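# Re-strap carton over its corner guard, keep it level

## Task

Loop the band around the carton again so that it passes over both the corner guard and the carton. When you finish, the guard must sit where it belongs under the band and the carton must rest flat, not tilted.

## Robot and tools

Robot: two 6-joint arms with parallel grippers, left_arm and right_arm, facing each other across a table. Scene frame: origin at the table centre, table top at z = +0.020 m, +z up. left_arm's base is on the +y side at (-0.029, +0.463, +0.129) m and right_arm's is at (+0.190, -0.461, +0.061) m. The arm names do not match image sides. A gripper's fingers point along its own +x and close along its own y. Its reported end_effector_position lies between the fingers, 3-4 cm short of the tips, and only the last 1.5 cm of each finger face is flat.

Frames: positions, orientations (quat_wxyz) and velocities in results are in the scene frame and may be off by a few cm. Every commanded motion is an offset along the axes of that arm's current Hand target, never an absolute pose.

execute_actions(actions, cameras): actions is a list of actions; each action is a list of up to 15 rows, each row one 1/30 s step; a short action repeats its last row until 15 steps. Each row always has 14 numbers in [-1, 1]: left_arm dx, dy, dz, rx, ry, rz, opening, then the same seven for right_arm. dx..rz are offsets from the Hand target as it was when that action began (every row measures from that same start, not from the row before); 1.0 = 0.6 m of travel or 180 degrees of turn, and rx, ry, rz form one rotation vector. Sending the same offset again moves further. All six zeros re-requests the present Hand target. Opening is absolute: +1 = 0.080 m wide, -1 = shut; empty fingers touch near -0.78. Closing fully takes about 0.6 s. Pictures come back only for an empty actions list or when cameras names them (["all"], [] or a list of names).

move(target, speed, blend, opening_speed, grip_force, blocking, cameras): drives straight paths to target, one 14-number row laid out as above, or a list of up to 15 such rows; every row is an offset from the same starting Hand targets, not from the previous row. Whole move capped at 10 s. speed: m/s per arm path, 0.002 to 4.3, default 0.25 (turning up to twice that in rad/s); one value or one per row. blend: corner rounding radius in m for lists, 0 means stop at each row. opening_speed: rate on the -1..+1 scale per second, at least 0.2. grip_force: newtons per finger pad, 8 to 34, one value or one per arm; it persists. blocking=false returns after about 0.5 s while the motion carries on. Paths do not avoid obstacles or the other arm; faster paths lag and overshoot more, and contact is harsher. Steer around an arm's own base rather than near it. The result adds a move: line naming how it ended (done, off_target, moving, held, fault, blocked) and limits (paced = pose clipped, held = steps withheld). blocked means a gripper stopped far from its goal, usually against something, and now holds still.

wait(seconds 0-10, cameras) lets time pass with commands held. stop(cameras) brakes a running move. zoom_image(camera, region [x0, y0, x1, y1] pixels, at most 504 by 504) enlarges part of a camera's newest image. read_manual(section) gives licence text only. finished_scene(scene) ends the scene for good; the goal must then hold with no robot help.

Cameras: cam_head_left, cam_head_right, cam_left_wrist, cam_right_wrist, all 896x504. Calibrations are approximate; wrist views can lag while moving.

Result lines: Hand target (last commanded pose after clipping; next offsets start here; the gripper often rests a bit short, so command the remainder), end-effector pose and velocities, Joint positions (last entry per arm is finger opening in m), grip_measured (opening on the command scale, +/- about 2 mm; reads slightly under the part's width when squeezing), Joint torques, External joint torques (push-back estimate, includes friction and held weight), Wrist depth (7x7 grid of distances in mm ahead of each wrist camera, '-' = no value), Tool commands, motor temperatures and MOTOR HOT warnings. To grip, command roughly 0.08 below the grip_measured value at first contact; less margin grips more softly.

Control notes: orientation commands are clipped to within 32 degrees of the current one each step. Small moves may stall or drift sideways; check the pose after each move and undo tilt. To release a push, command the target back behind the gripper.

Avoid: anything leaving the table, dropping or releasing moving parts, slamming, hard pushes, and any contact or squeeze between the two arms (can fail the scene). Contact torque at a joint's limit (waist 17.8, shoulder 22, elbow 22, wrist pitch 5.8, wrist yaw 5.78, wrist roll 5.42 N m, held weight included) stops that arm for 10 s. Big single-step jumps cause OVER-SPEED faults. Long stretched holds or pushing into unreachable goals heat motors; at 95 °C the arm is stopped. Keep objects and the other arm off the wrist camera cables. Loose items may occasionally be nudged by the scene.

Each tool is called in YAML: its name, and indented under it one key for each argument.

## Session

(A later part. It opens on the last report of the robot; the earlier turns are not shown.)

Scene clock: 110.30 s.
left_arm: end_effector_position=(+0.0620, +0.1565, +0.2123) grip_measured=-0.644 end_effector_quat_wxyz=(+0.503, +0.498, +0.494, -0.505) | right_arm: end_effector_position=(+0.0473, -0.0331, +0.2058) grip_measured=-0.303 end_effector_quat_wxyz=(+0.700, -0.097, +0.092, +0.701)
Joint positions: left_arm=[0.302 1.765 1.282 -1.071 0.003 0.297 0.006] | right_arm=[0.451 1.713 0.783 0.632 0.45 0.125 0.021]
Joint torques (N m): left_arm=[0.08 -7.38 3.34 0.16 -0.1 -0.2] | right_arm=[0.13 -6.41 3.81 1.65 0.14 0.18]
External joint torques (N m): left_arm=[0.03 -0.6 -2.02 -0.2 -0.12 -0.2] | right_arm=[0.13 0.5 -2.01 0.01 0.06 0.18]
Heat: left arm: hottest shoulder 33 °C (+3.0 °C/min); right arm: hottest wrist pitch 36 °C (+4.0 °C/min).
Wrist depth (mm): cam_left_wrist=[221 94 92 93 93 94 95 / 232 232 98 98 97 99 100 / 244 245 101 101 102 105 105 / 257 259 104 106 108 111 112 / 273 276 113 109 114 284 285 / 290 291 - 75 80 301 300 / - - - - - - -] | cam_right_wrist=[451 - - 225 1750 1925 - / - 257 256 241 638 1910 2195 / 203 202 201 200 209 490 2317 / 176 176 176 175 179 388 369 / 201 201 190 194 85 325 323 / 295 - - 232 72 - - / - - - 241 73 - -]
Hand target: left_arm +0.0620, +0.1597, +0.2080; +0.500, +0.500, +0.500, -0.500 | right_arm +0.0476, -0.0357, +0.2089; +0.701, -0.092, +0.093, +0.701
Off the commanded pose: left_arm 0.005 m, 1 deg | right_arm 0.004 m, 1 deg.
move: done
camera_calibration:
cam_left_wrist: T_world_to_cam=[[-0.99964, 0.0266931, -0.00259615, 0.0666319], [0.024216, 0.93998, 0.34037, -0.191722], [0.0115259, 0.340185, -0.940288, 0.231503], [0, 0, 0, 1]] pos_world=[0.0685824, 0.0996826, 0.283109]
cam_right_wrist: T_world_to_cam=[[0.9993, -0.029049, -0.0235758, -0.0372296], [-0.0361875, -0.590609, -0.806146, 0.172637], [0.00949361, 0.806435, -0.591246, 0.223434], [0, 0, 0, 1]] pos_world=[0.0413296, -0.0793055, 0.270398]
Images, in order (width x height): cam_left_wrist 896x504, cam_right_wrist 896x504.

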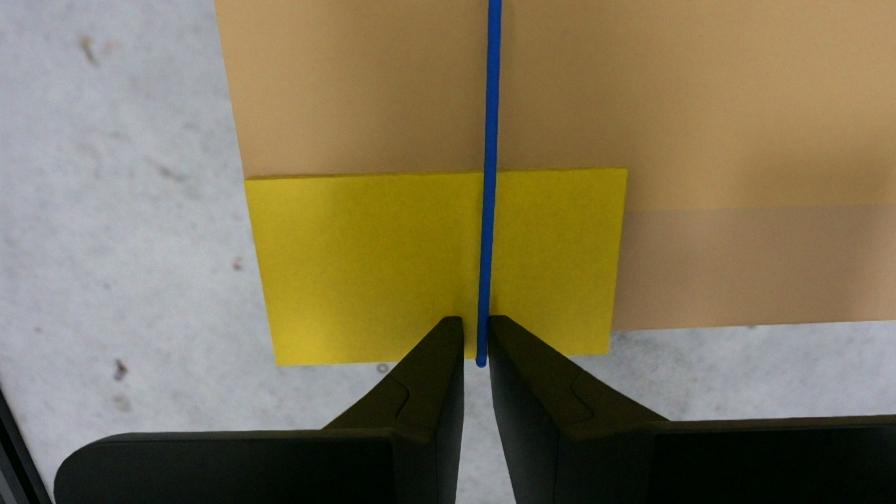

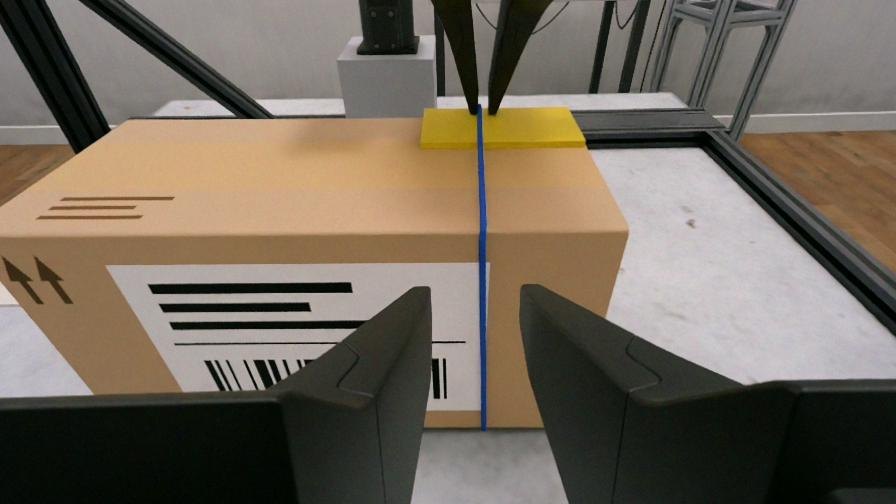

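move:
  target:
    - [-0.035, 0, 0, 0, 0, 0, -0.64, 0, 0, 0, 0, 0, 0, -0.3]
  speed: [0.06]
  cameras: ["cam_left_wrist", "cam_right_wrist"]

Scene clock: 111.43 s.
left_arm: end_effector_position=(+0.0601, +0.1629, +0.2221) grip_measured=-0.643 end_effector_quat_wxyz=(+0.491, +0.505, +0.506, -0.498) | right_arm: end_effector_position=(+0.0473, -0.0331, +0.2058) grip_measured=-0.303 end_effector_quat_wxyz=(+0.700, -0.097, +0.092, +0.701) end_effector_velocity=(-0.006, -0.001, -0.004) end_effector_angular_velocity=(-0.018, -0.013, +0.052)
Joint positions: left_arm=[0.302 1.765 1.322 -1.152 0.003 0.296 0.006] | right_arm=[0.451 1.713 0.783 0.632 0.45 0.125 0.021]
Joint velocities: left_arm=[within noise] | right_arm=[-0.002 0.002 -0.002 -0.007 -0.051 -0.022 0]
Joint torques (N m): left_arm=[0.08 -9.49 5.68 0.07 -0.09 -0.2] | right_arm=[0.08 -6.37 3.81 1.64 0.15 0.19]
External joint torques (N m): left_arm=[0.08 -2.69 0.28 -0.24 -0.11 -0.2] | right_arm=[0.13 0.48 -1.94 0.02 0.06 0.19]
Heat: left arm: hottest shoulder 33 °C (+3.0 °C/min); right arm: hottest wrist pitch 36 °C (+4.0 °C/min).
Wrist depth (mm): cam_left_wrist=[225 224 99 100 100 102 102 / 238 239 104 105 105 107 109 / 251 253 107 107 111 114 115 / 267 269 114 118 118 121 123 / 284 288 291 121 295 300 303 / 305 307 - 75 80 321 326 / - - - - - - -] | cam_right_wrist=[456 - - 466 - 1854 - / 520 255 251 242 577 2002 2195 / 203 202 200 200 208 487 2121 / 176 176 175 176 179 387 380 / 201 196 189 194 85 324 323 / - - - 233 72 - - / - - - 240 73 - -]
Hand target: left_arm +0.0619, +0.1598, +0.2289; +0.500, +0.500, +0.500, -0.500 | right_arm +0.0476, -0.0357, +0.2089; +0.701, -0.092, +0.093, +0.701
Off the commanded pose: left_arm 0.008 m, 1 deg | right_arm 0.004 m, 1 deg.
move: done
camera_calibration:
cam_left_wrist: T_world_to_cam=[[-0.999607, 0.026161, 0.0101, 0.0618681], [0.0280385, 0.925957, 0.376587, -0.207006], [0.000499705, 0.376722, -0.926326, 0.230261], [0, 0, 0, 1]] pos_world=[0.0675328, 0.103316, 0.290628]
cam_right_wrist: T_world_to_cam=[[0.9993, -0.029049, -0.0235758, -0.0372296], [-0.0361875, -0.590609, -0.806146, 0.172637], [0.00949361, 0.806435, -0.591246, 0.223434], [0, 0, 0, 1]] pos_world=[0.0413296, -0.0793055, 0.270398]
Images, in order (width x height): cam_left_wrist 896x504, cam_right_wrist 896x504.

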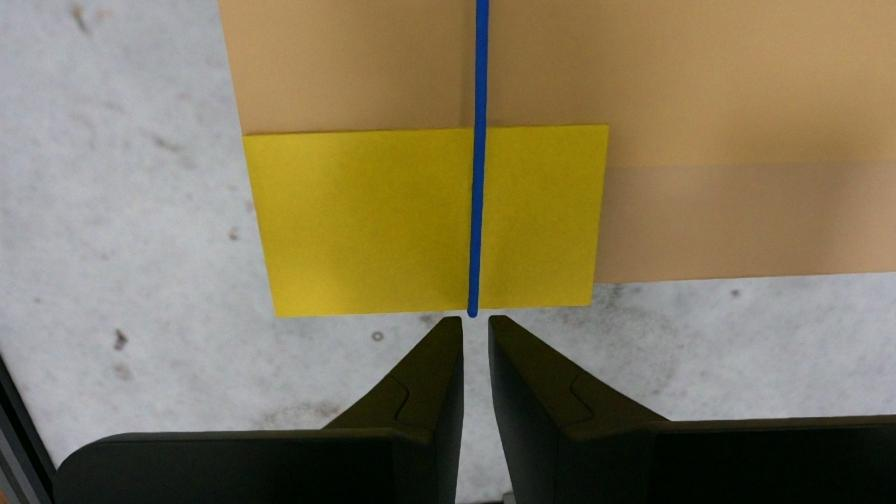

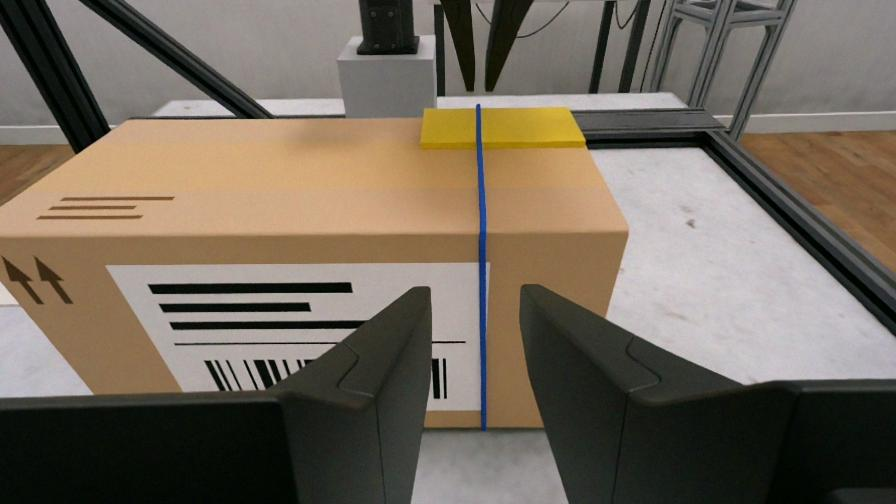

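move:
  target:
    - [-0.035, 0, 0, 0, 0, 0, -0.64, 0, 0, 0, 0, 0, 0, -0.3]
    - [-0.0527, -0.0117, -0.125, 0, -0.25, 0, -0.64, 0, 0, 0, 0, 0, 0, -0.3]
  speed: [0.1, 0.25]
  blend: [0.01, 0]
  cameras: ["cam_left_wrist", "cam_right_wrist"]

Scene clock: 114.07 s.
left_arm: end_effector_position=(+0.0555, +0.2338, +0.2610) grip_measured=-0.643 end_effector_quat_wxyz=(+0.653, +0.271, +0.274, -0.652) | right_arm: end_effector_position=(+0.0473, -0.0331, +0.2058) grip_measured=-0.303 end_effector_quat_wxyz=(+0.700, -0.097, +0.092, +0.701)
Joint positions: left_arm=[0.613 0.895 0.585 -0.577 0.408 0.448 0.006] | right_arm=[0.451 1.713 0.783 0.632 0.45 0.125 0.021]
Joint torques (N m): left_arm=[0.18 -3.92 4.48 1.33 0.32 0.21] | right_arm=[0.03 -6.45 3.8 1.65 0.15 0.22]
External joint torques (N m): left_arm=[0.19 -2.14 -1.83 0.11 0.12 0.21] | right_arm=[0.04 0.37 -1.93 0.04 0.07 0.21]
Heat: left arm: hottest shoulder 33 °C (+3.0 °C/min); right arm: hottest wrist pitch 36 °C (+3.0 °C/min).
Wrist depth (mm): cam_left_wrist=[1519 422 424 426 424 428 430 / 389 389 385 216 217 217 219 / 368 364 356 200 202 202 203 / 343 342 337 193 194 194 195 / 320 322 322 238 290 296 322 / 302 304 - 75 79 309 310 / - - - - - - -] | cam_right_wrist=[468 494 463 477 - 1925 2234 / 2317 255 667 240 257 1896 2580 / 204 203 201 199 209 485 2176 / 177 176 176 176 179 392 386 / 202 201 189 195 85 326 325 / 294 - - 234 72 - - / - - - 241 73 - -]
Hand target: left_arm +0.0548, +0.2348, +0.2605; +0.653, +0.271, +0.271, -0.653 | right_arm +0.0476, -0.0357, +0.2089; +0.701, -0.092, +0.093, +0.701
Off the commanded pose: left_arm 0.001 m, 0 deg | right_arm 0.004 m, 1 deg.
move: done
camera_calibration:
cam_left_wrist: T_world_to_cam=[[-0.99989, 0.0104767, -0.0105358, 0.0640735], [0.0138352, 0.915051, -0.403101, -0.0803593], [0.00541766, -0.403202, -0.915095, 0.418718], [0, 0, 0, 1]] pos_world=[0.0629098, 0.241689, 0.351449]
cam_right_wrist: T_world_to_cam=[[0.9993, -0.029049, -0.0235758, -0.0372296], [-0.0361875, -0.590609, -0.806146, 0.172637], [0.00949361, 0.806435, -0.591246, 0.223434], [0, 0, 0, 1]] pos_world=[0.0413296, -0.0793055, 0.270398]
Images, in order (width x height): cam_left_wrist 896x504, cam_right_wrist 896x504.

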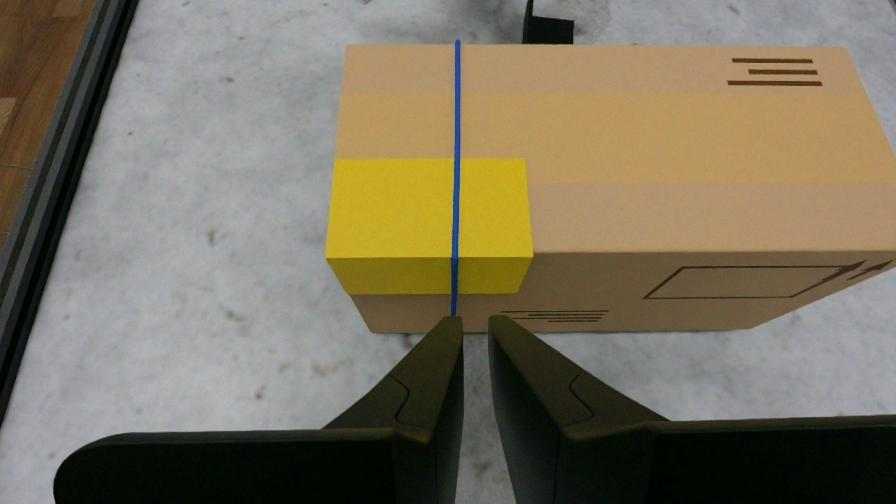

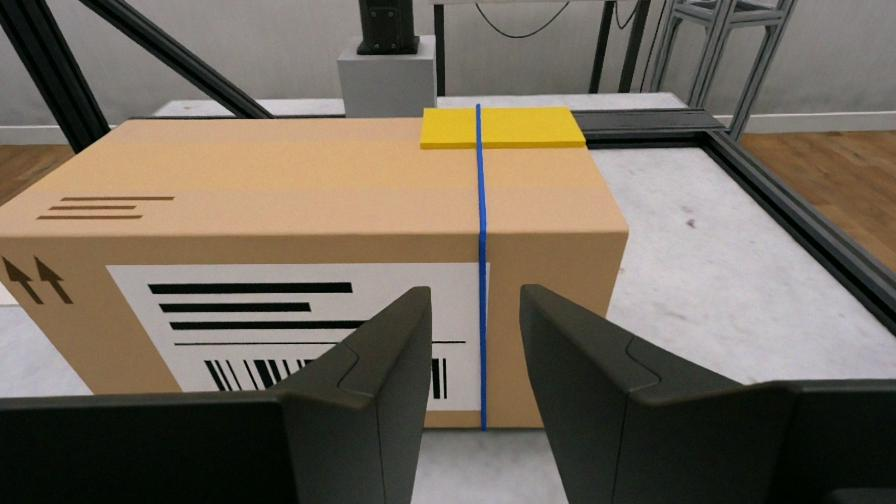

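move:
  target: [0, 0, 0, 0, 0, 0, -0.64, 0.0879, -0.0123, -0.04, 0, 0, 0, -0.35]
  speed: 0.15
  cameras: ["cam_right_wrist"]

Scene clock: 116.23 s.
left_arm: end_effector_position=(+0.0555, +0.2337, +0.2611) grip_measured=-0.643 end_effector_quat_wxyz=(+0.653, +0.271, +0.274, -0.652) | right_arm: end_effector_position=(+0.0555, +0.0061, +0.1734) grip_measured=-0.347 end_effector_quat_wxyz=(+0.701, -0.092, +0.094, +0.701)
Joint positions: left_arm=[0.613 0.895 0.585 -0.577 0.408 0.449 0.006] | right_arm=[0.379 1.914 0.87 0.76 0.381 0.112 0.019]
Joint torques (N m): left_arm=[0.19 -3.88 4.47 1.34 0.34 0.21] | right_arm=[-0.24 -4.65 5.3 2.04 -0.02 -0.2]
External joint torques (N m): left_arm=[0.19 -2.1 -1.87 0.11 0.14 0.21] | right_arm=[-0.24 3.33 -0.09 0.38 -0.08 -0.2]
Heat: left arm: hottest elbow 34 °C (+2.0 °C/min); right arm: hottest wrist pitch 36 °C (+3.0 °C/min).
Wrist depth (mm): cam_left_wrist=[1493 422 424 246 422 428 428 / 390 392 384 216 216 218 219 / 366 365 363 209 202 202 204 / 341 340 348 190 194 195 195 / 321 321 322 238 290 295 322 / 303 302 - 75 80 310 310 / - - - - - - -] | cam_right_wrist=[- 457 449 - - 1738 - / 186 184 181 172 172 529 2780 / 138 131 135 133 130 414 2195 / 126 126 126 125 126 323 320 / 140 143 136 136 85 279 277 / - - - 161 77 - - / - - - 198 71 - -]
Hand target: left_arm +0.0549, +0.2347, +0.2606; +0.653, +0.271, +0.270, -0.653 | right_arm +0.0549, +0.0091, +0.1719; +0.701, -0.092, +0.093, +0.701
Off the commanded pose: left_arm 0.001 m, 0 deg | right_arm 0.003 m, 0 deg.
move: done
camera_calibration:
cam_right_wrist: T_world_to_cam=[[0.998909, -0.0313461, -0.0346256, -0.0430961], [-0.0464362, -0.586848, -0.808364, 0.170975], [0.00501906, 0.80909, -0.587664, 0.172158], [0, 0, 0, 1]] pos_world=[0.0501244, -0.0403054, 0.237889]
Images, in order (width x height): cam_right_wrist 896x504.

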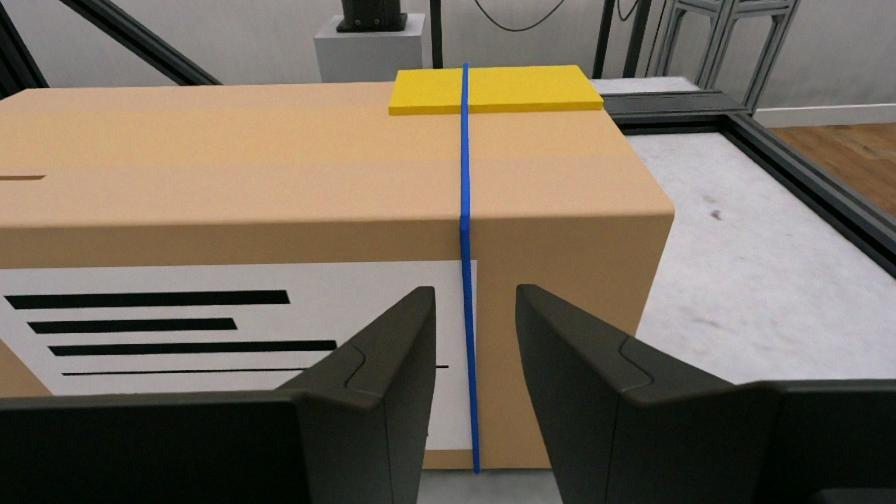

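move:
  target: [0, 0, 0, 0, 0, 0, -0.64, 0.0396, 0, 0.0037, 0, 0, 0, -0.35]
  speed: 0.05
  cameras: ["cam_right_wrist"]

Scene clock: 117.40 s.
left_arm: end_effector_position=(+0.0555, +0.2337, +0.2611) grip_measured=-0.643 end_effector_quat_wxyz=(+0.653, +0.271, +0.274, -0.652) | right_arm: end_effector_position=(+0.0549, +0.0279, +0.1705) grip_measured=-0.347 end_effector_quat_wxyz=(+0.701, -0.090, +0.093, +0.701)
Joint positions: left_arm=[0.613 0.895 0.585 -0.577 0.408 0.449 0.006] | right_arm=[0.357 1.984 0.957 0.749 0.36 0.105 0.019]
Joint torques (N m): left_arm=[0.2 -3.88 4.46 1.34 0.34 0.21] | right_arm=[-0.53 -4.65 5.95 1.66 -0.1 -0.19]
External joint torques (N m): left_arm=[0.2 -2.07 -1.87 0.11 0.14 0.2] | right_arm=[-0.53 3.91 0.45 -0.01 -0.16 -0.19]
Heat: left arm: hottest elbow 34 °C (+2.0 °C/min); right arm: hottest wrist pitch 36 °C (+3.0 °C/min).
Wrist depth (mm): cam_left_wrist=[1468 421 425 237 426 427 432 / 386 392 385 216 217 218 219 / 361 364 364 198 202 202 203 / 343 342 339 192 194 194 195 / 320 321 321 238 289 296 322 / 302 304 - 75 80 309 310 / - - - - - - -] | cam_right_wrist=[433 - 415 431 2317 1714 2121 / 168 166 163 160 158 1854 2691 / 131 130 129 126 124 407 405 / 104 104 104 103 103 107 323 / 115 112 109 109 85 258 272 / - - - 130 77 - - / - - - 155 71 - -]
Hand target: left_arm +0.0549, +0.2347, +0.2606; +0.653, +0.271, +0.270, -0.653 | right_arm +0.0550, +0.0325, +0.1679; +0.701, -0.092, +0.093, +0.701
Off the commanded pose: left_arm 0.001 m, 0 deg | right_arm 0.005 m, 0 deg.
move: done
camera_calibration:
cam_right_wrist: T_world_to_cam=[[0.998883, -0.0310306, -0.0356263, -0.041785], [-0.047047, -0.584254, -0.810206, 0.18163], [0.00432636, 0.810977, -0.585062, 0.152318], [0, 0, 0, 1]] pos_world=[0.0496245, -0.0187046, 0.234785]
Images, in order (width x height): cam_right_wrist 896x504.

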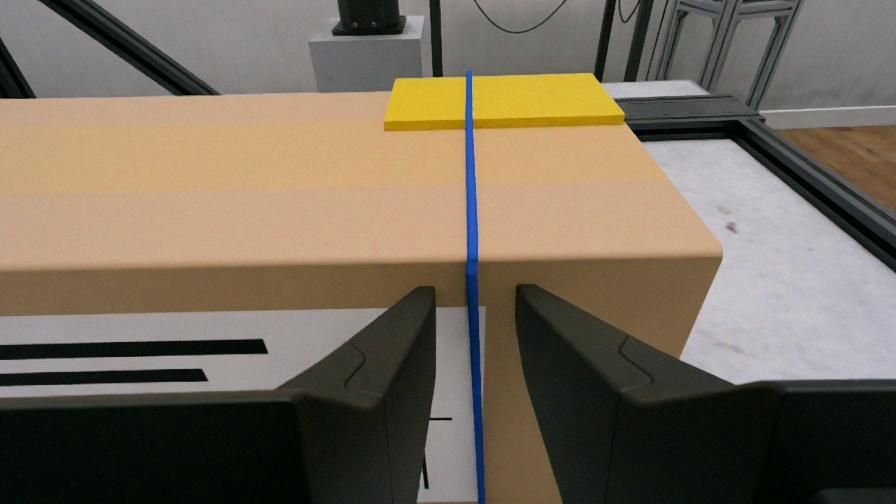

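move:
  target: [0, 0, 0, 0, 0, 0, -0.64, 0, 0, 0, 0, 0, 0, -1]
  speed: 0.05
  opening_speed: 1.0
  cameras: ["cam_right_wrist"]

Scene clock: 119.67 s.
left_arm: end_effector_position=(+0.0555, +0.2337, +0.2611) grip_measured=-0.643 end_effector_quat_wxyz=(+0.653, +0.271, +0.274, -0.652) | right_arm: end_effector_position=(+0.0550, +0.0280, +0.1691) grip_measured=-0.761 end_effector_quat_wxyz=(+0.701, -0.092, +0.094, +0.701)
Joint positions: left_arm=[0.613 0.895 0.585 -0.577 0.408 0.449 0.006] | right_arm=[0.357 1.986 0.957 0.747 0.36 0.105 0.001]
Joint torques (N m): left_arm=[0.2 -3.89 4.46 1.34 0.34 0.21] | right_arm=[-0.45 -4.77 6.02 1.81 -0.06 -0.19]
External joint torques (N m): left_arm=[0.2 -2.07 -1.95 0.08 0.14 0.21] | right_arm=[-0.43 3.76 0.56 0.15 -0.12 -0.19]
Heat: left arm: hottest elbow 34 °C (+2.0 °C/min); right arm: hottest wrist pitch 36 °C (+3.0 °C/min).
Wrist depth (mm): cam_left_wrist=[408 424 422 240 426 426 430 / 383 392 386 215 217 217 219 / 364 366 356 197 202 202 203 / 341 340 335 193 193 194 195 / 320 322 323 238 290 296 321 / 302 303 - 75 80 311 311 / - - - - - - -] | cam_right_wrist=[404 - 410 - 2296 1840 - / 171 169 165 154 151 1882 2553 / 133 126 124 123 120 387 381 / 104 104 103 101 101 104 322 / 116 113 112 95 109 255 270 / - 123 - - - - - / - - - - - - -]
Hand target: left_arm +0.0549, +0.2347, +0.2606; +0.653, +0.271, +0.270, -0.653 | right_arm +0.0549, +0.0326, +0.1679; +0.701, -0.092, +0.093, +0.701
Off the commanded pose: left_arm 0.001 m, 0 deg | right_arm 0.005 m, 0 deg.
move: done
camera_calibration:
cam_right_wrist: T_world_to_cam=[[0.998955, -0.0306834, -0.0338724, -0.042226], [-0.0454394, -0.587215, -0.808155, 0.180224], [0.00490659, 0.808849, -0.587996, 0.151993], [0, 0, 0, 1]] pos_world=[0.0496254, -0.0184052, 0.23359]
Images, in order (width x height): cam_right_wrist 896x504.

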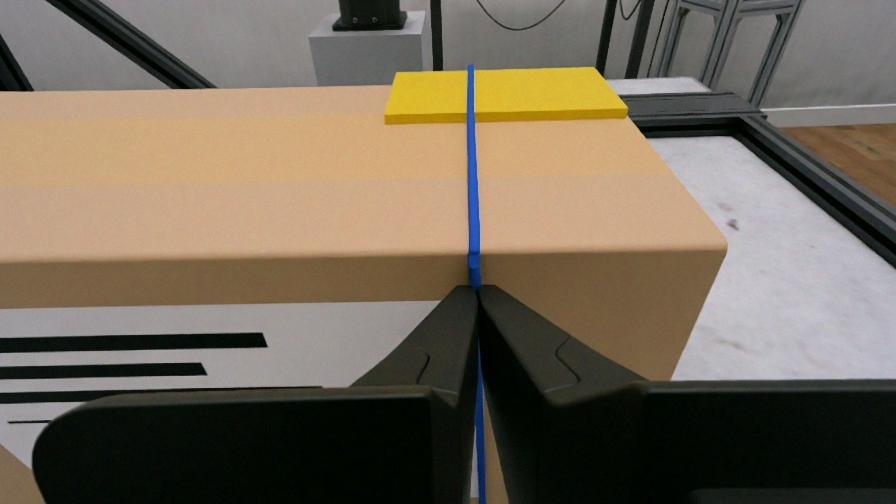

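move:
  target:
    - [0, 0, 0, 0, 0, 0, -0.64, -0.0345, 0, 0.022, 0, 0, 0, -1]
    - [0, 0, 0, 0, 0, 0, -0.64, -0.0345, -0.0108, 0.022, 0, 0, 0, -1]
  speed: [0.05, 0.05]
  blend: [0.002, 0]
  cameras: ["cam_right_wrist", "cam_left_wrist"]

Scene clock: 121.23 s.
left_arm: end_effector_position=(+0.0555, +0.2337, +0.2611) grip_measured=-0.643 end_effector_quat_wxyz=(+0.653, +0.271, +0.274, -0.652) | right_arm: end_effector_position=(+0.0598, +0.0173, +0.1749) grip_measured=-0.761 end_effector_quat_wxyz=(+0.699, -0.102, +0.099, +0.701)
Joint positions: left_arm=[0.613 0.895 0.585 -0.577 0.408 0.449 0.006] | right_arm=[0.354 1.926 0.921 0.7 0.355 0.105 0.001]
Joint torques (N m): left_arm=[0.2 -3.88 4.46 1.34 0.34 0.21] | right_arm=[-0.34 -8.64 3.8 2.06 0.08 -0.21]
External joint torques (N m): left_arm=[0.21 -2.02 -1.95 0.09 0.13 0.2] | right_arm=[-0.35 -0.43 -1.79 0.39 0.02 -0.21]
Heat: left arm: hottest elbow 34 °C (+2.0 °C/min); right arm: hottest wrist pitch 36 °C (+2.0 °C/min).
Wrist depth (mm): cam_left_wrist=[1493 421 422 240 426 428 433 / 385 392 389 216 217 218 219 / 359 365 357 202 202 203 203 / 341 341 335 192 194 195 195 / 320 323 322 239 289 294 322 / 303 305 - 75 80 309 311 / - - - - - - -] | cam_right_wrist=[2339 2234 425 438 - 1800 2634 / 174 173 171 161 169 479 2317 / 132 132 130 129 128 403 1940 / 115 115 114 113 112 315 317 / 128 128 132 95 124 275 275 / - 145 - - - - - / - - - - - - -]
Hand target: left_arm +0.0549, +0.2347, +0.2606; +0.653, +0.271, +0.270, -0.653 | right_arm +0.0614, +0.0160, +0.1861; +0.701, -0.092, +0.093, +0.701
Off the commanded pose: left_arm 0.001 m, 0 deg | right_arm 0.011 m, 1 deg.
move: off_target (right_arm)
camera_calibration:
cam_left_wrist: T_world_to_cam=[[-0.99988, 0.0107577, -0.0111132, 0.0642061], [0.0143273, 0.914904, -0.403418, -0.0802439], [0.00582765, -0.403529, -0.914948, 0.418721], [0, 0, 0, 1]] pos_world=[0.0629079, 0.241691, 0.351449]
cam_right_wrist: T_world_to_cam=[[0.999224, -0.0292582, -0.026388, -0.0485538], [-0.0387133, -0.604571, -0.79561, 0.176622], [0.00732471, 0.796013, -0.605235, 0.167169], [0, 0, 0, 1]] pos_world=[0.0541292, -0.0277088, 0.240418]
Images, in order (width x height): cam_left_wrist 896x504, cam_right_wrist 896x504.

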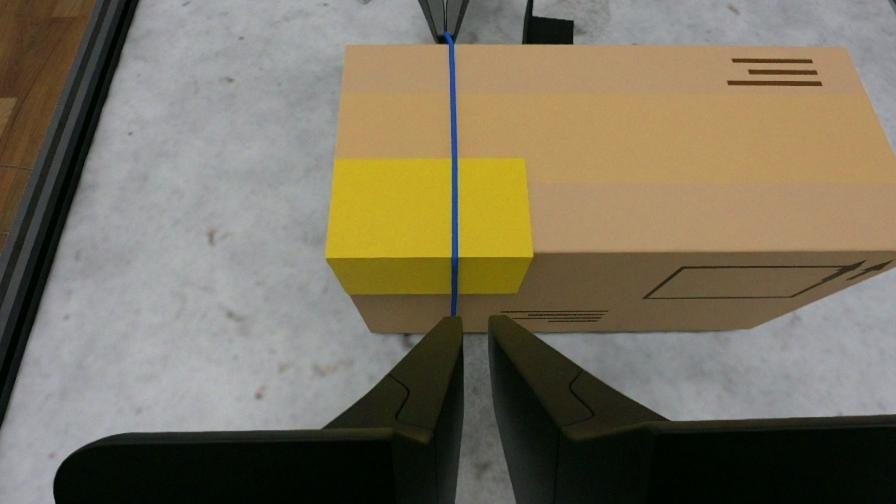

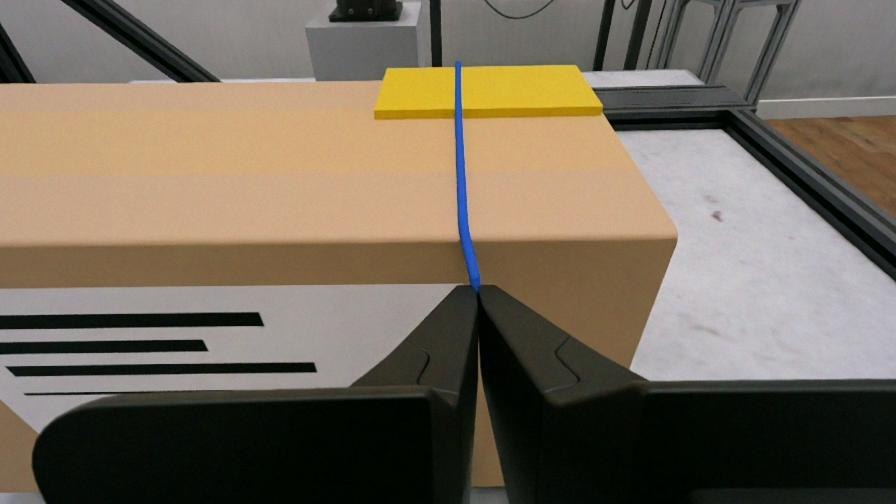

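move:
  target: [0, 0, 0, 0, 0, 0, -0.64, -0.0039, 0, 0.0145, 0, 0, 0, -1]
  speed: 0.05
  cameras: ["cam_right_wrist", "cam_left_wrist"]

Scene clock: 122.23 s.
left_arm: end_effector_position=(+0.0555, +0.2337, +0.2611) grip_measured=-0.643 end_effector_quat_wxyz=(+0.653, +0.271, +0.274, -0.652) | right_arm: end_effector_position=(+0.0608, +0.0148, +0.1781) grip_measured=-0.761 end_effector_quat_wxyz=(+0.699, -0.109, +0.102, +0.700)
Joint positions: left_arm=[0.613 0.895 0.585 -0.577 0.408 0.449 0.006] | right_arm=[0.354 1.903 0.921 0.662 0.355 0.105 0.001]
Joint torques (N m): left_arm=[0.21 -3.89 4.46 1.34 0.34 0.21] | right_arm=[-0.21 -8.85 4.91 2.14 0.1 -0.17]
External joint torques (N m): left_arm=[0.23 -2.09 -1.87 0.12 0.14 0.21] | right_arm=[-0.19 -0.61 -0.85 0.45 0.03 -0.18]
Heat: left arm: hottest elbow 34 °C (+2.0 °C/min); right arm: hottest wrist pitch 36 °C (+2.0 °C/min).
Wrist depth (mm): cam_left_wrist=[1477 421 422 240 424 429 431 / 383 392 386 216 217 218 220 / 359 365 356 - 201 202 204 / 339 343 335 191 194 195 196 / 323 321 323 237 290 296 323 / 302 302 - 75 80 310 311 / - - - - - - -] | cam_right_wrist=[2121 - 424 453 1726 1854 - / 175 173 172 164 171 587 2478 / 134 133 133 132 131 405 2018 / 118 117 117 116 115 328 317 / 133 133 133 - 128 278 278 / - 151 - - - - - / - - - - - - -]
Hand target: left_arm +0.0549, +0.2347, +0.2606; +0.653, +0.271, +0.270, -0.653 | right_arm +0.0614, +0.0160, +0.1951; +0.701, -0.092, +0.093, +0.701
Off the commanded pose: left_arm 0.001 m, 0 deg | right_arm 0.017 m, 2 deg.
move: off_target (right_arm)
camera_calibration:
cam_left_wrist: T_world_to_cam=[[-0.99988, 0.0107577, -0.0111132, 0.0642061], [0.0143273, 0.914904, -0.403418, -0.0802439], [0.00582765, -0.403529, -0.914948, 0.418721], [0, 0, 0, 1]] pos_world=[0.0629079, 0.241691, 0.351449]
cam_right_wrist: T_world_to_cam=[[0.999351, -0.0296669, -0.0204285, -0.0505738], [-0.0343719, -0.615825, -0.787133, 0.17606], [0.0107714, 0.787324, -0.616445, 0.172906], [0, 0, 0, 1]] pos_world=[0.0547301, -0.0292113, 0.244137]
Images, in order (width x height): cam_left_wrist 896x504, cam_right_wrist 896x504.

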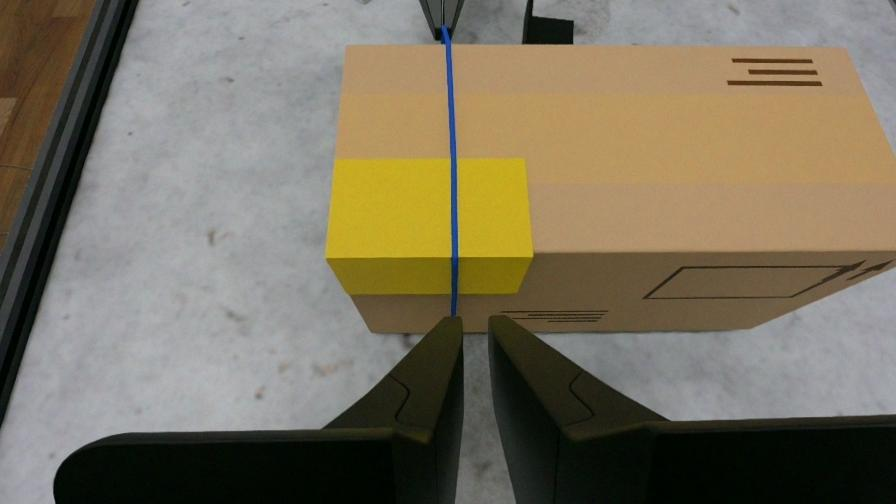

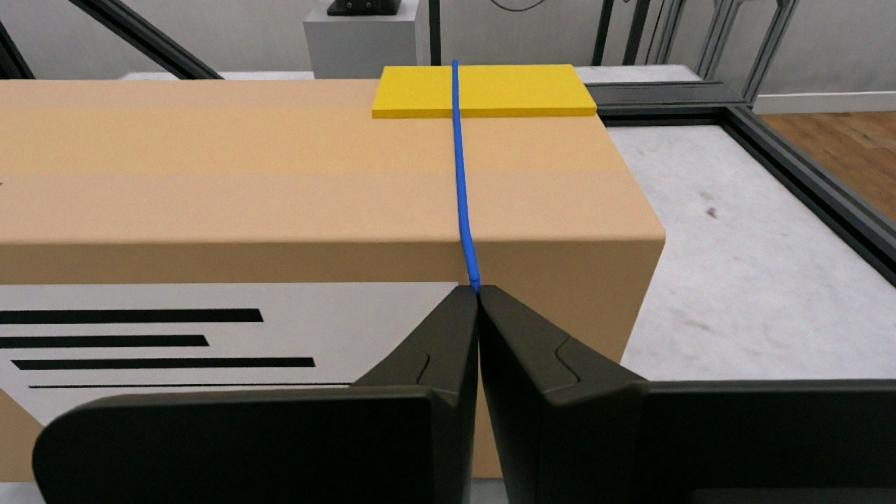

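move:
  target: [0, 0, 0, 0, 0, 0, -0.64, 0.0374, 0.0017, -0.0333, 0, 0, 0, -1]
  speed: 0.05
  cameras: ["cam_right_wrist", "cam_left_wrist"]

Scene clock: 123.87 s.
left_arm: end_effector_position=(+0.0555, +0.2337, +0.2611) grip_measured=-0.643 end_effector_quat_wxyz=(+0.653, +0.271, +0.274, -0.652) | right_arm: end_effector_position=(+0.0608, +0.0276, +0.1678) grip_measured=-0.761 end_effector_quat_wxyz=(+0.700, -0.097, +0.096, +0.701)
Joint positions: left_arm=[0.613 0.895 0.585 -0.577 0.408 0.449 0.006] | right_arm=[0.343 1.979 0.949 0.737 0.346 0.101 0.001]
Joint torques (N m): left_arm=[0.2 -3.88 4.47 1.34 0.34 0.21] | right_arm=[-0.32 -5.1 6.04 2.32 -0.05 -0.2]
External joint torques (N m): left_arm=[0.21 -2.11 -1.87 0.11 0.14 0.21] | right_arm=[-0.31 3.42 0.55 0.65 -0.11 -0.2]
Heat: left arm: hottest elbow 34 °C (+2.0 °C/min); right arm: hottest wrist pitch 36 °C (+2.0 °C/min).
Wrist depth (mm): cam_left_wrist=[1662 420 422 241 426 429 432 / 393 389 385 216 217 217 219 / 363 366 363 197 202 203 203 / 340 341 338 192 194 194 196 / 320 323 323 237 290 295 322 / 302 303 - 75 80 310 311 / - - - - - - -] | cam_right_wrist=[409 2195 407 183 1762 1840 - / 161 159 158 150 149 461 2502 / 127 119 119 117 115 393 1986 / 101 101 101 101 101 298 317 / 116 113 110 95 110 260 266 / - 123 - - - - - / - - - - - - -]
Hand target: left_arm +0.0549, +0.2347, +0.2606; +0.653, +0.271, +0.270, -0.653 | right_arm +0.0603, +0.0325, +0.1699; +0.701, -0.092, +0.093, +0.701
Off the commanded pose: left_arm 0.001 m, 0 deg | right_arm 0.005 m, 1 deg.
move: done
camera_calibration:
cam_left_wrist: T_world_to_cam=[[-0.99988, 0.0107577, -0.0111132, 0.0642061], [0.0143273, 0.914904, -0.403418, -0.0802439], [0.00582765, -0.403529, -0.914948, 0.418721], [0, 0, 0, 1]] pos_world=[0.0629079, 0.241691, 0.351449]
cam_right_wrist: T_world_to_cam=[[0.999067, -0.0310167, -0.0300454, -0.0487446], [-0.0426163, -0.595837, -0.801974, 0.178187], [0.00697245, 0.802506, -0.596603, 0.152978], [0, 0, 0, 1]] pos_world=[0.0552261, -0.0181074, 0.232704]
Images, in order (width x height): cam_left_wrist 896x504, cam_right_wrist 896x504.

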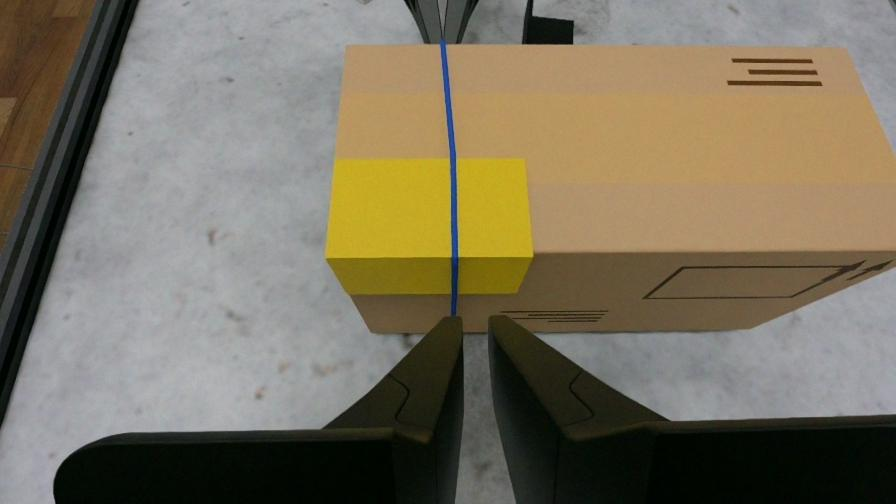

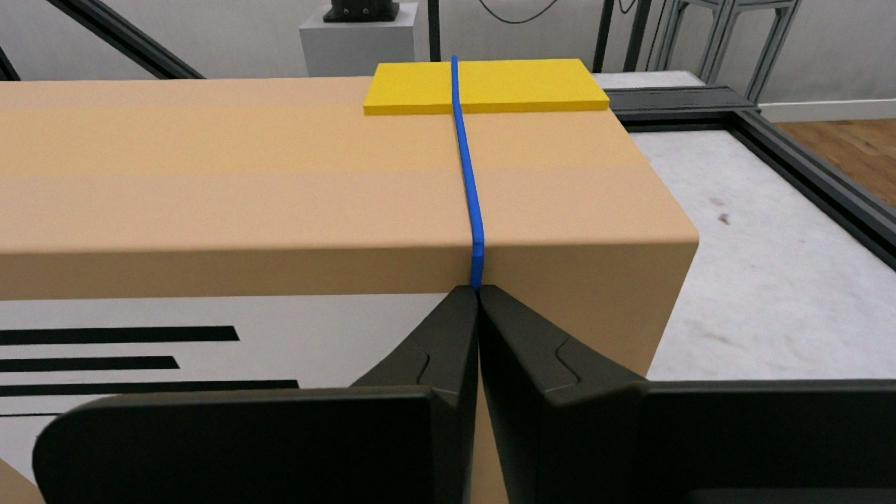

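move:
  target: [0, 0, 0, 0, 0, 0, -0.64, 0, 0, 0, 0, 0, 0, -0.63]
  speed: 0.05
  opening_speed: 0.5
  cameras: ["cam_right_wrist", "cam_left_wrist"]

Scene clock: 124.63 s.
left_arm: end_effector_position=(+0.0555, +0.2337, +0.2611) grip_measured=-0.643 end_effector_quat_wxyz=(+0.653, +0.271, +0.274, -0.652) | right_arm: end_effector_position=(+0.0600, +0.0278, +0.1679) grip_measured=-0.634 end_effector_quat_wxyz=(+0.699, -0.096, +0.097, +0.702)
Joint positions: left_arm=[0.613 0.895 0.585 -0.577 0.408 0.449 0.006] | right_arm=[0.343 1.979 0.951 0.738 0.341 0.101 0.006]
Joint torques (N m): left_arm=[0.2 -3.88 4.46 1.34 0.34 0.21] | right_arm=[-0.36 -5.16 5.97 2.28 0.1 -0.18]
External joint torques (N m): left_arm=[0.2 -2.11 -1.86 0.12 0.14 0.21] | right_arm=[-0.41 3.29 0.53 0.62 0.05 -0.18]
Heat: left arm: hottest elbow 34 °C (+2.0 °C/min); right arm: hottest wrist pitch 36 °C (+2.0 °C/min).
Wrist depth (mm): cam_left_wrist=[1460 423 426 242 428 425 430 / 394 393 388 216 218 218 219 / 361 366 368 198 202 202 203 / 341 341 339 192 194 194 195 / 321 322 322 238 290 296 324 / 303 303 - 75 80 310 308 / - - - - - - -] | cam_right_wrist=[- - - 414 - 1910 2157 / 162 161 157 150 149 472 2812 / 128 120 120 117 115 395 385 / - 102 102 101 101 297 318 / 117 114 110 103 106 260 268 / - 128 - 90 74 - - / - - - - 69 - -]
Hand target: left_arm +0.0549, +0.2347, +0.2606; +0.653, +0.271, +0.270, -0.653 | right_arm +0.0603, +0.0325, +0.1700; +0.701, -0.092, +0.093, +0.701
Off the commanded pose: left_arm 0.001 m, 0 deg | right_arm 0.005 m, 1 deg.
move: done
camera_calibration:
cam_left_wrist: T_world_to_cam=[[-0.99988, 0.0107577, -0.0111132, 0.0642061], [0.0143273, 0.914904, -0.403418, -0.0802439], [0.00582765, -0.403529, -0.914948, 0.418721], [0, 0, 0, 1]] pos_world=[0.0629079, 0.241691, 0.351449]
cam_right_wrist: T_world_to_cam=[[0.999141, -0.0266346, -0.0317537, -0.0477686], [-0.0413723, -0.59555, -0.802252, 0.178367], [0.00245673, 0.802877, -0.59614, 0.153025], [0, 0, 0, 1]] pos_world=[0.0547311, -0.0179059, 0.232802]
Images, in order (width x height): cam_left_wrist 896x504, cam_right_wrist 896x504.

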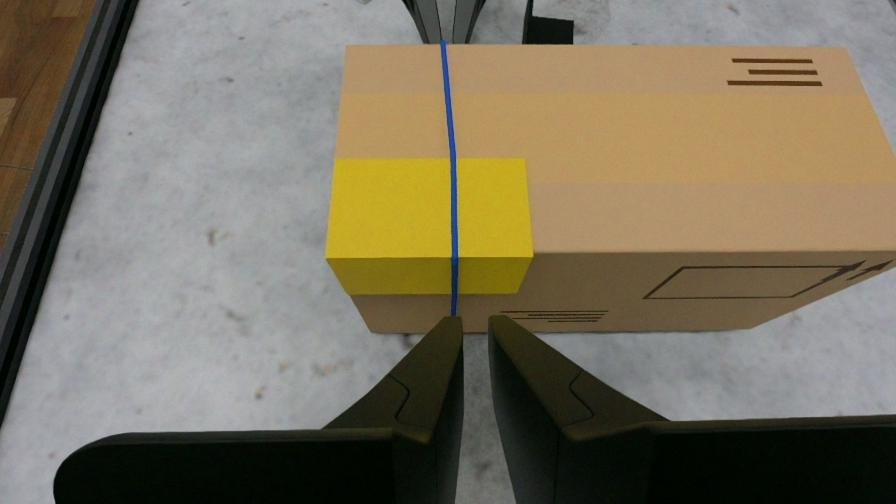

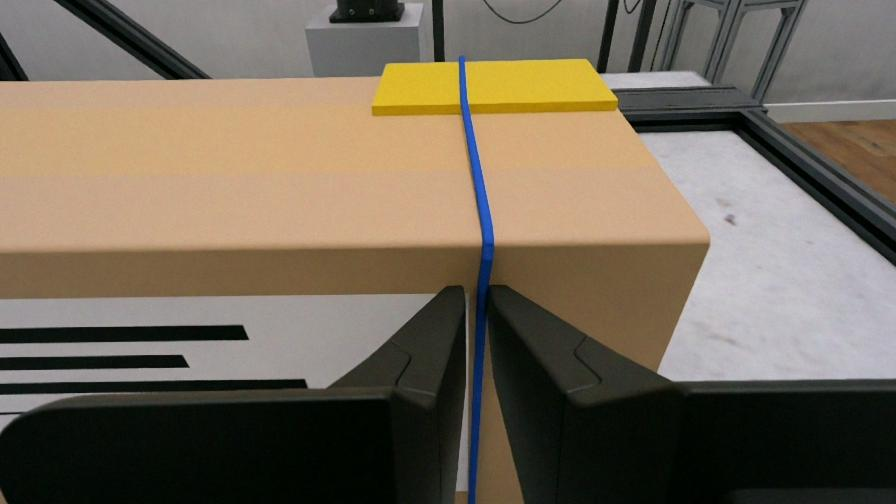

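move:
  target: [0, 0, 0, 0, 0, 0, -0.64, 0, 0.0083, 0, 0, 0, 0, -0.63]
  speed: 0.03
  cameras: ["cam_right_wrist", "cam_left_wrist"]

Scene clock: 125.63 s.
left_arm: end_effector_position=(+0.0555, +0.2337, +0.2611) grip_measured=-0.643 end_effector_quat_wxyz=(+0.653, +0.271, +0.274, -0.652) | right_arm: end_effector_position=(+0.0583, +0.0279, +0.1679) grip_measured=-0.634 end_effector_quat_wxyz=(+0.701, -0.097, +0.095, +0.700)
Joint positions: left_arm=[0.613 0.895 0.585 -0.577 0.408 0.449 0.006] | right_arm=[0.35 1.983 0.955 0.737 0.355 0.101 0.006]
Joint torques (N m): left_arm=[0.19 -3.89 4.46 1.34 0.34 0.21] | right_arm=[0.07 -5.09 6.3 2 0.03 -0.04]
External joint torques (N m): left_arm=[0.19 -2.07 -1.92 0.1 0.14 0.21] | right_arm=[0.06 3.41 0.83 0.35 -0.03 -0.04]
Heat: left arm: hottest elbow 34 °C (+2.0 °C/min); right arm: hottest wrist pitch 36 °C (+2.0 °C/min).
Wrist depth (mm): cam_left_wrist=[1519 426 423 241 427 428 430 / 388 392 387 216 217 217 219 / 358 365 359 197 202 203 203 / 341 340 338 190 194 194 195 / 321 320 322 239 291 295 322 / 303 304 - 75 80 311 311 / - - - - - - -] | cam_right_wrist=[- - 408 428 2195 1813 - / 161 159 157 150 150 471 2720 / 127 119 119 117 116 397 2275 / 101 101 101 101 101 297 318 / 116 112 109 103 106 260 267 / - 123 - 90 74 - - / - - - - 69 - -]
Hand target: left_arm +0.0549, +0.2347, +0.2606; +0.653, +0.271, +0.270, -0.653 | right_arm +0.0554, +0.0324, +0.1700; +0.701, -0.092, +0.093, +0.701
Off the commanded pose: left_arm 0.001 m, 0 deg | right_arm 0.006 m, 1 deg.
move: done
camera_calibration:
cam_left_wrist: T_world_to_cam=[[-0.99988, 0.0107577, -0.0111132, 0.0642061], [0.0143273, 0.914904, -0.403418, -0.0802439], [0.00582765, -0.403529, -0.914948, 0.418721], [0, 0, 0, 1]] pos_world=[0.0629079, 0.241691, 0.351449]
cam_right_wrist: T_world_to_cam=[[0.999059, -0.0331789, -0.0279186, -0.0465752], [-0.0421775, -0.594073, -0.803305, 0.178448], [0.0100671, 0.803727, -0.594913, 0.152382], [0, 0, 0, 1]] pos_world=[0.0525239, -0.0180077, 0.232702]
Images, in order (width x height): cam_left_wrist 896x504, cam_right_wrist 896x504.

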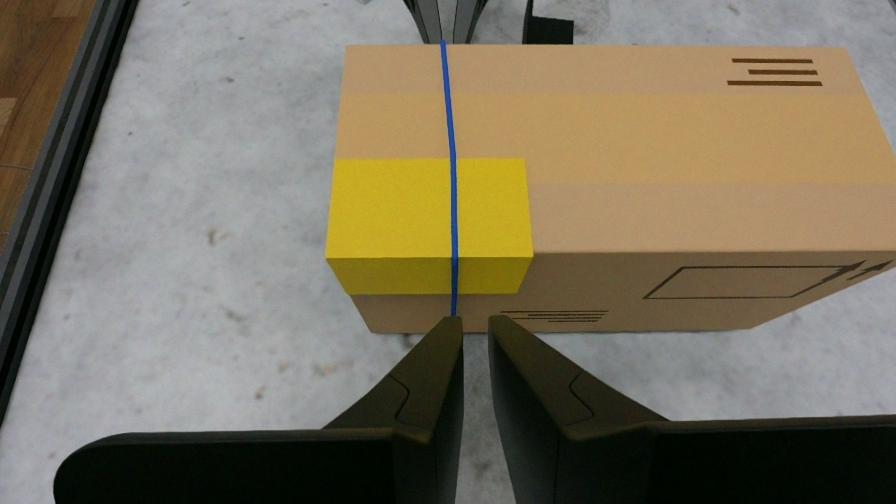

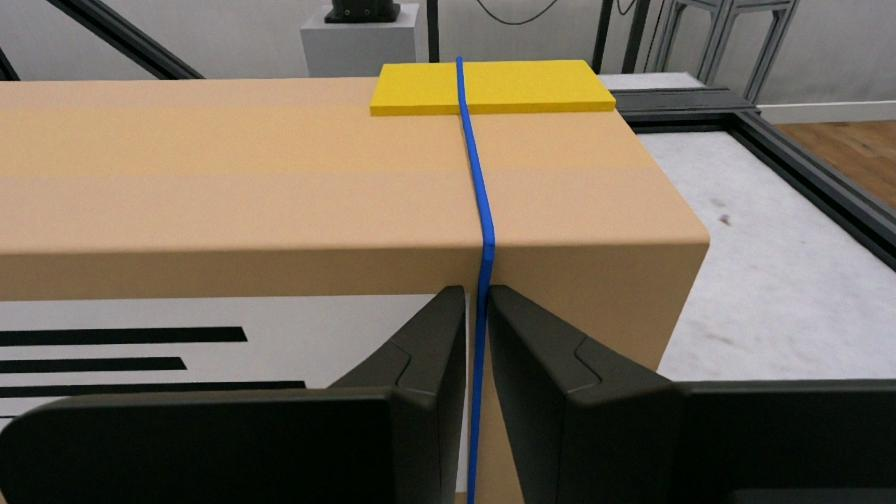

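move:
  target: [0, 0, 0, 0, 0, 0, -0.64, 0, 0.0067, 0, 0, 0, 0, -0.63]
  speed: 0.03
  cameras: ["cam_right_wrist", "cam_left_wrist"]

Scene clock: 126.50 s.
left_arm: end_effector_position=(+0.0555, +0.2337, +0.2611) grip_measured=-0.643 end_effector_quat_wxyz=(+0.653, +0.271, +0.274, -0.652) | right_arm: end_effector_position=(+0.0572, +0.0279, +0.1678) grip_measured=-0.634 end_effector_quat_wxyz=(+0.704, -0.098, +0.094, +0.697)
Joint positions: left_arm=[0.613 0.895 0.585 -0.577 0.408 0.449 0.006] | right_arm=[0.356 1.985 0.959 0.733 0.37 0.101 0.006]
Joint torques (N m): left_arm=[0.2 -3.89 4.47 1.34 0.34 0.21] | right_arm=[0.43 -5.01 6.55 2 -0.17 0.04]
External joint torques (N m): left_arm=[0.2 -2.13 -1.86 0.11 0.14 0.21] | right_arm=[0.42 3.49 1.07 0.34 -0.23 0.04]
Heat: left arm: hottest elbow 34 °C (+2.0 °C/min); right arm: hottest wrist pitch 36 °C (+1.0 °C/min).
Wrist depth (mm): cam_left_wrist=[1485 422 422 241 427 430 430 / 393 392 385 216 216 218 218 / 362 365 365 198 202 203 204 / 339 344 334 192 194 194 195 / 320 323 320 238 290 295 322 / 303 304 - 75 80 309 310 / - - - - - - -] | cam_right_wrist=[410 - 416 183 1691 1854 2176 / 159 158 157 149 150 470 2580 / 126 119 118 117 116 397 1867 / 100 100 100 101 101 297 316 / 114 111 109 103 107 262 269 / - 125 - 90 74 - - / - - - - 69 - -]
Hand target: left_arm +0.0549, +0.2347, +0.2606; +0.653, +0.271, +0.270, -0.653 | right_arm +0.0513, +0.0325, +0.1700; +0.701, -0.092, +0.093, +0.701
Off the commanded pose: left_arm 0.001 m, 0 deg | right_arm 0.008 m, 1 deg.
move: done
camera_calibration:
cam_left_wrist: T_world_to_cam=[[-0.99988, 0.0107577, -0.0111132, 0.0642061], [0.0143273, 0.914904, -0.403418, -0.0802439], [0.00582765, -0.403529, -0.914948, 0.418721], [0, 0, 0, 1]] pos_world=[0.0629079, 0.241691, 0.351449]
cam_right_wrist: T_world_to_cam=[[0.998876, -0.0413104, -0.0232443, -0.045987], [-0.0432579, -0.593946, -0.803341, 0.178475], [0.0193805, 0.803444, -0.595065, 0.151741], [0, 0, 0, 1]] pos_world=[0.050715, -0.0178104, 0.232604]
Images, in order (width x height): cam_left_wrist 896x504, cam_right_wrist 896x504.

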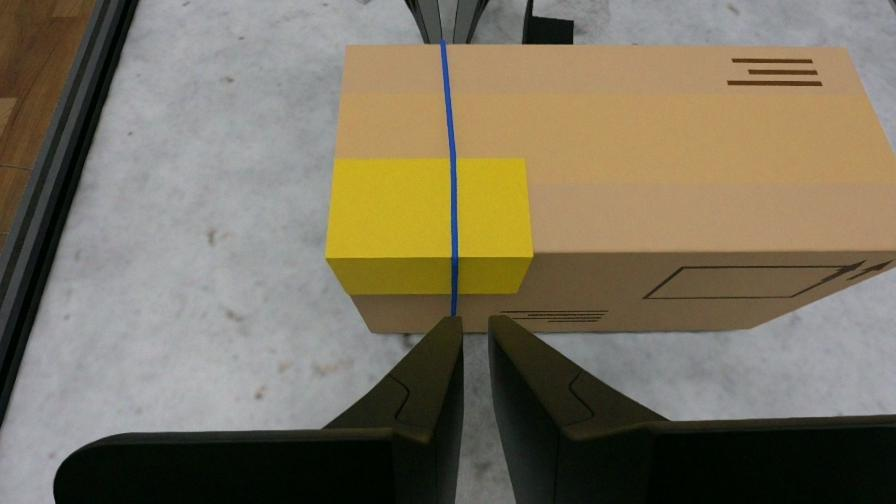

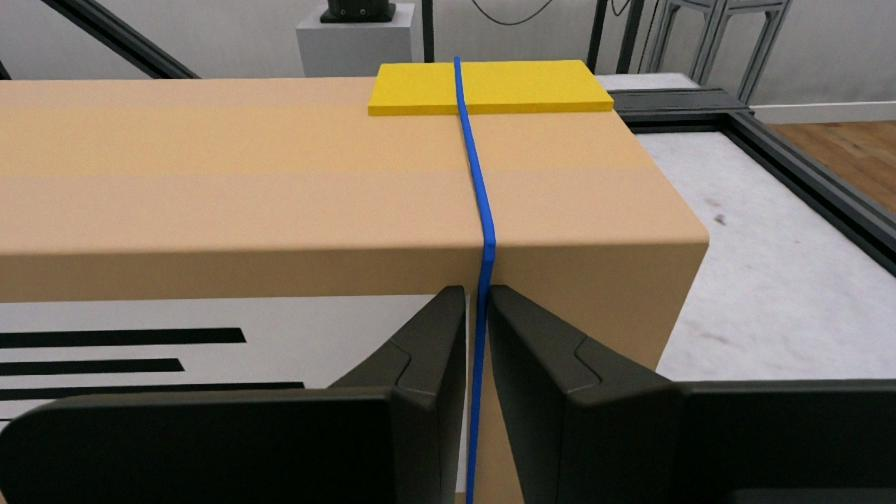

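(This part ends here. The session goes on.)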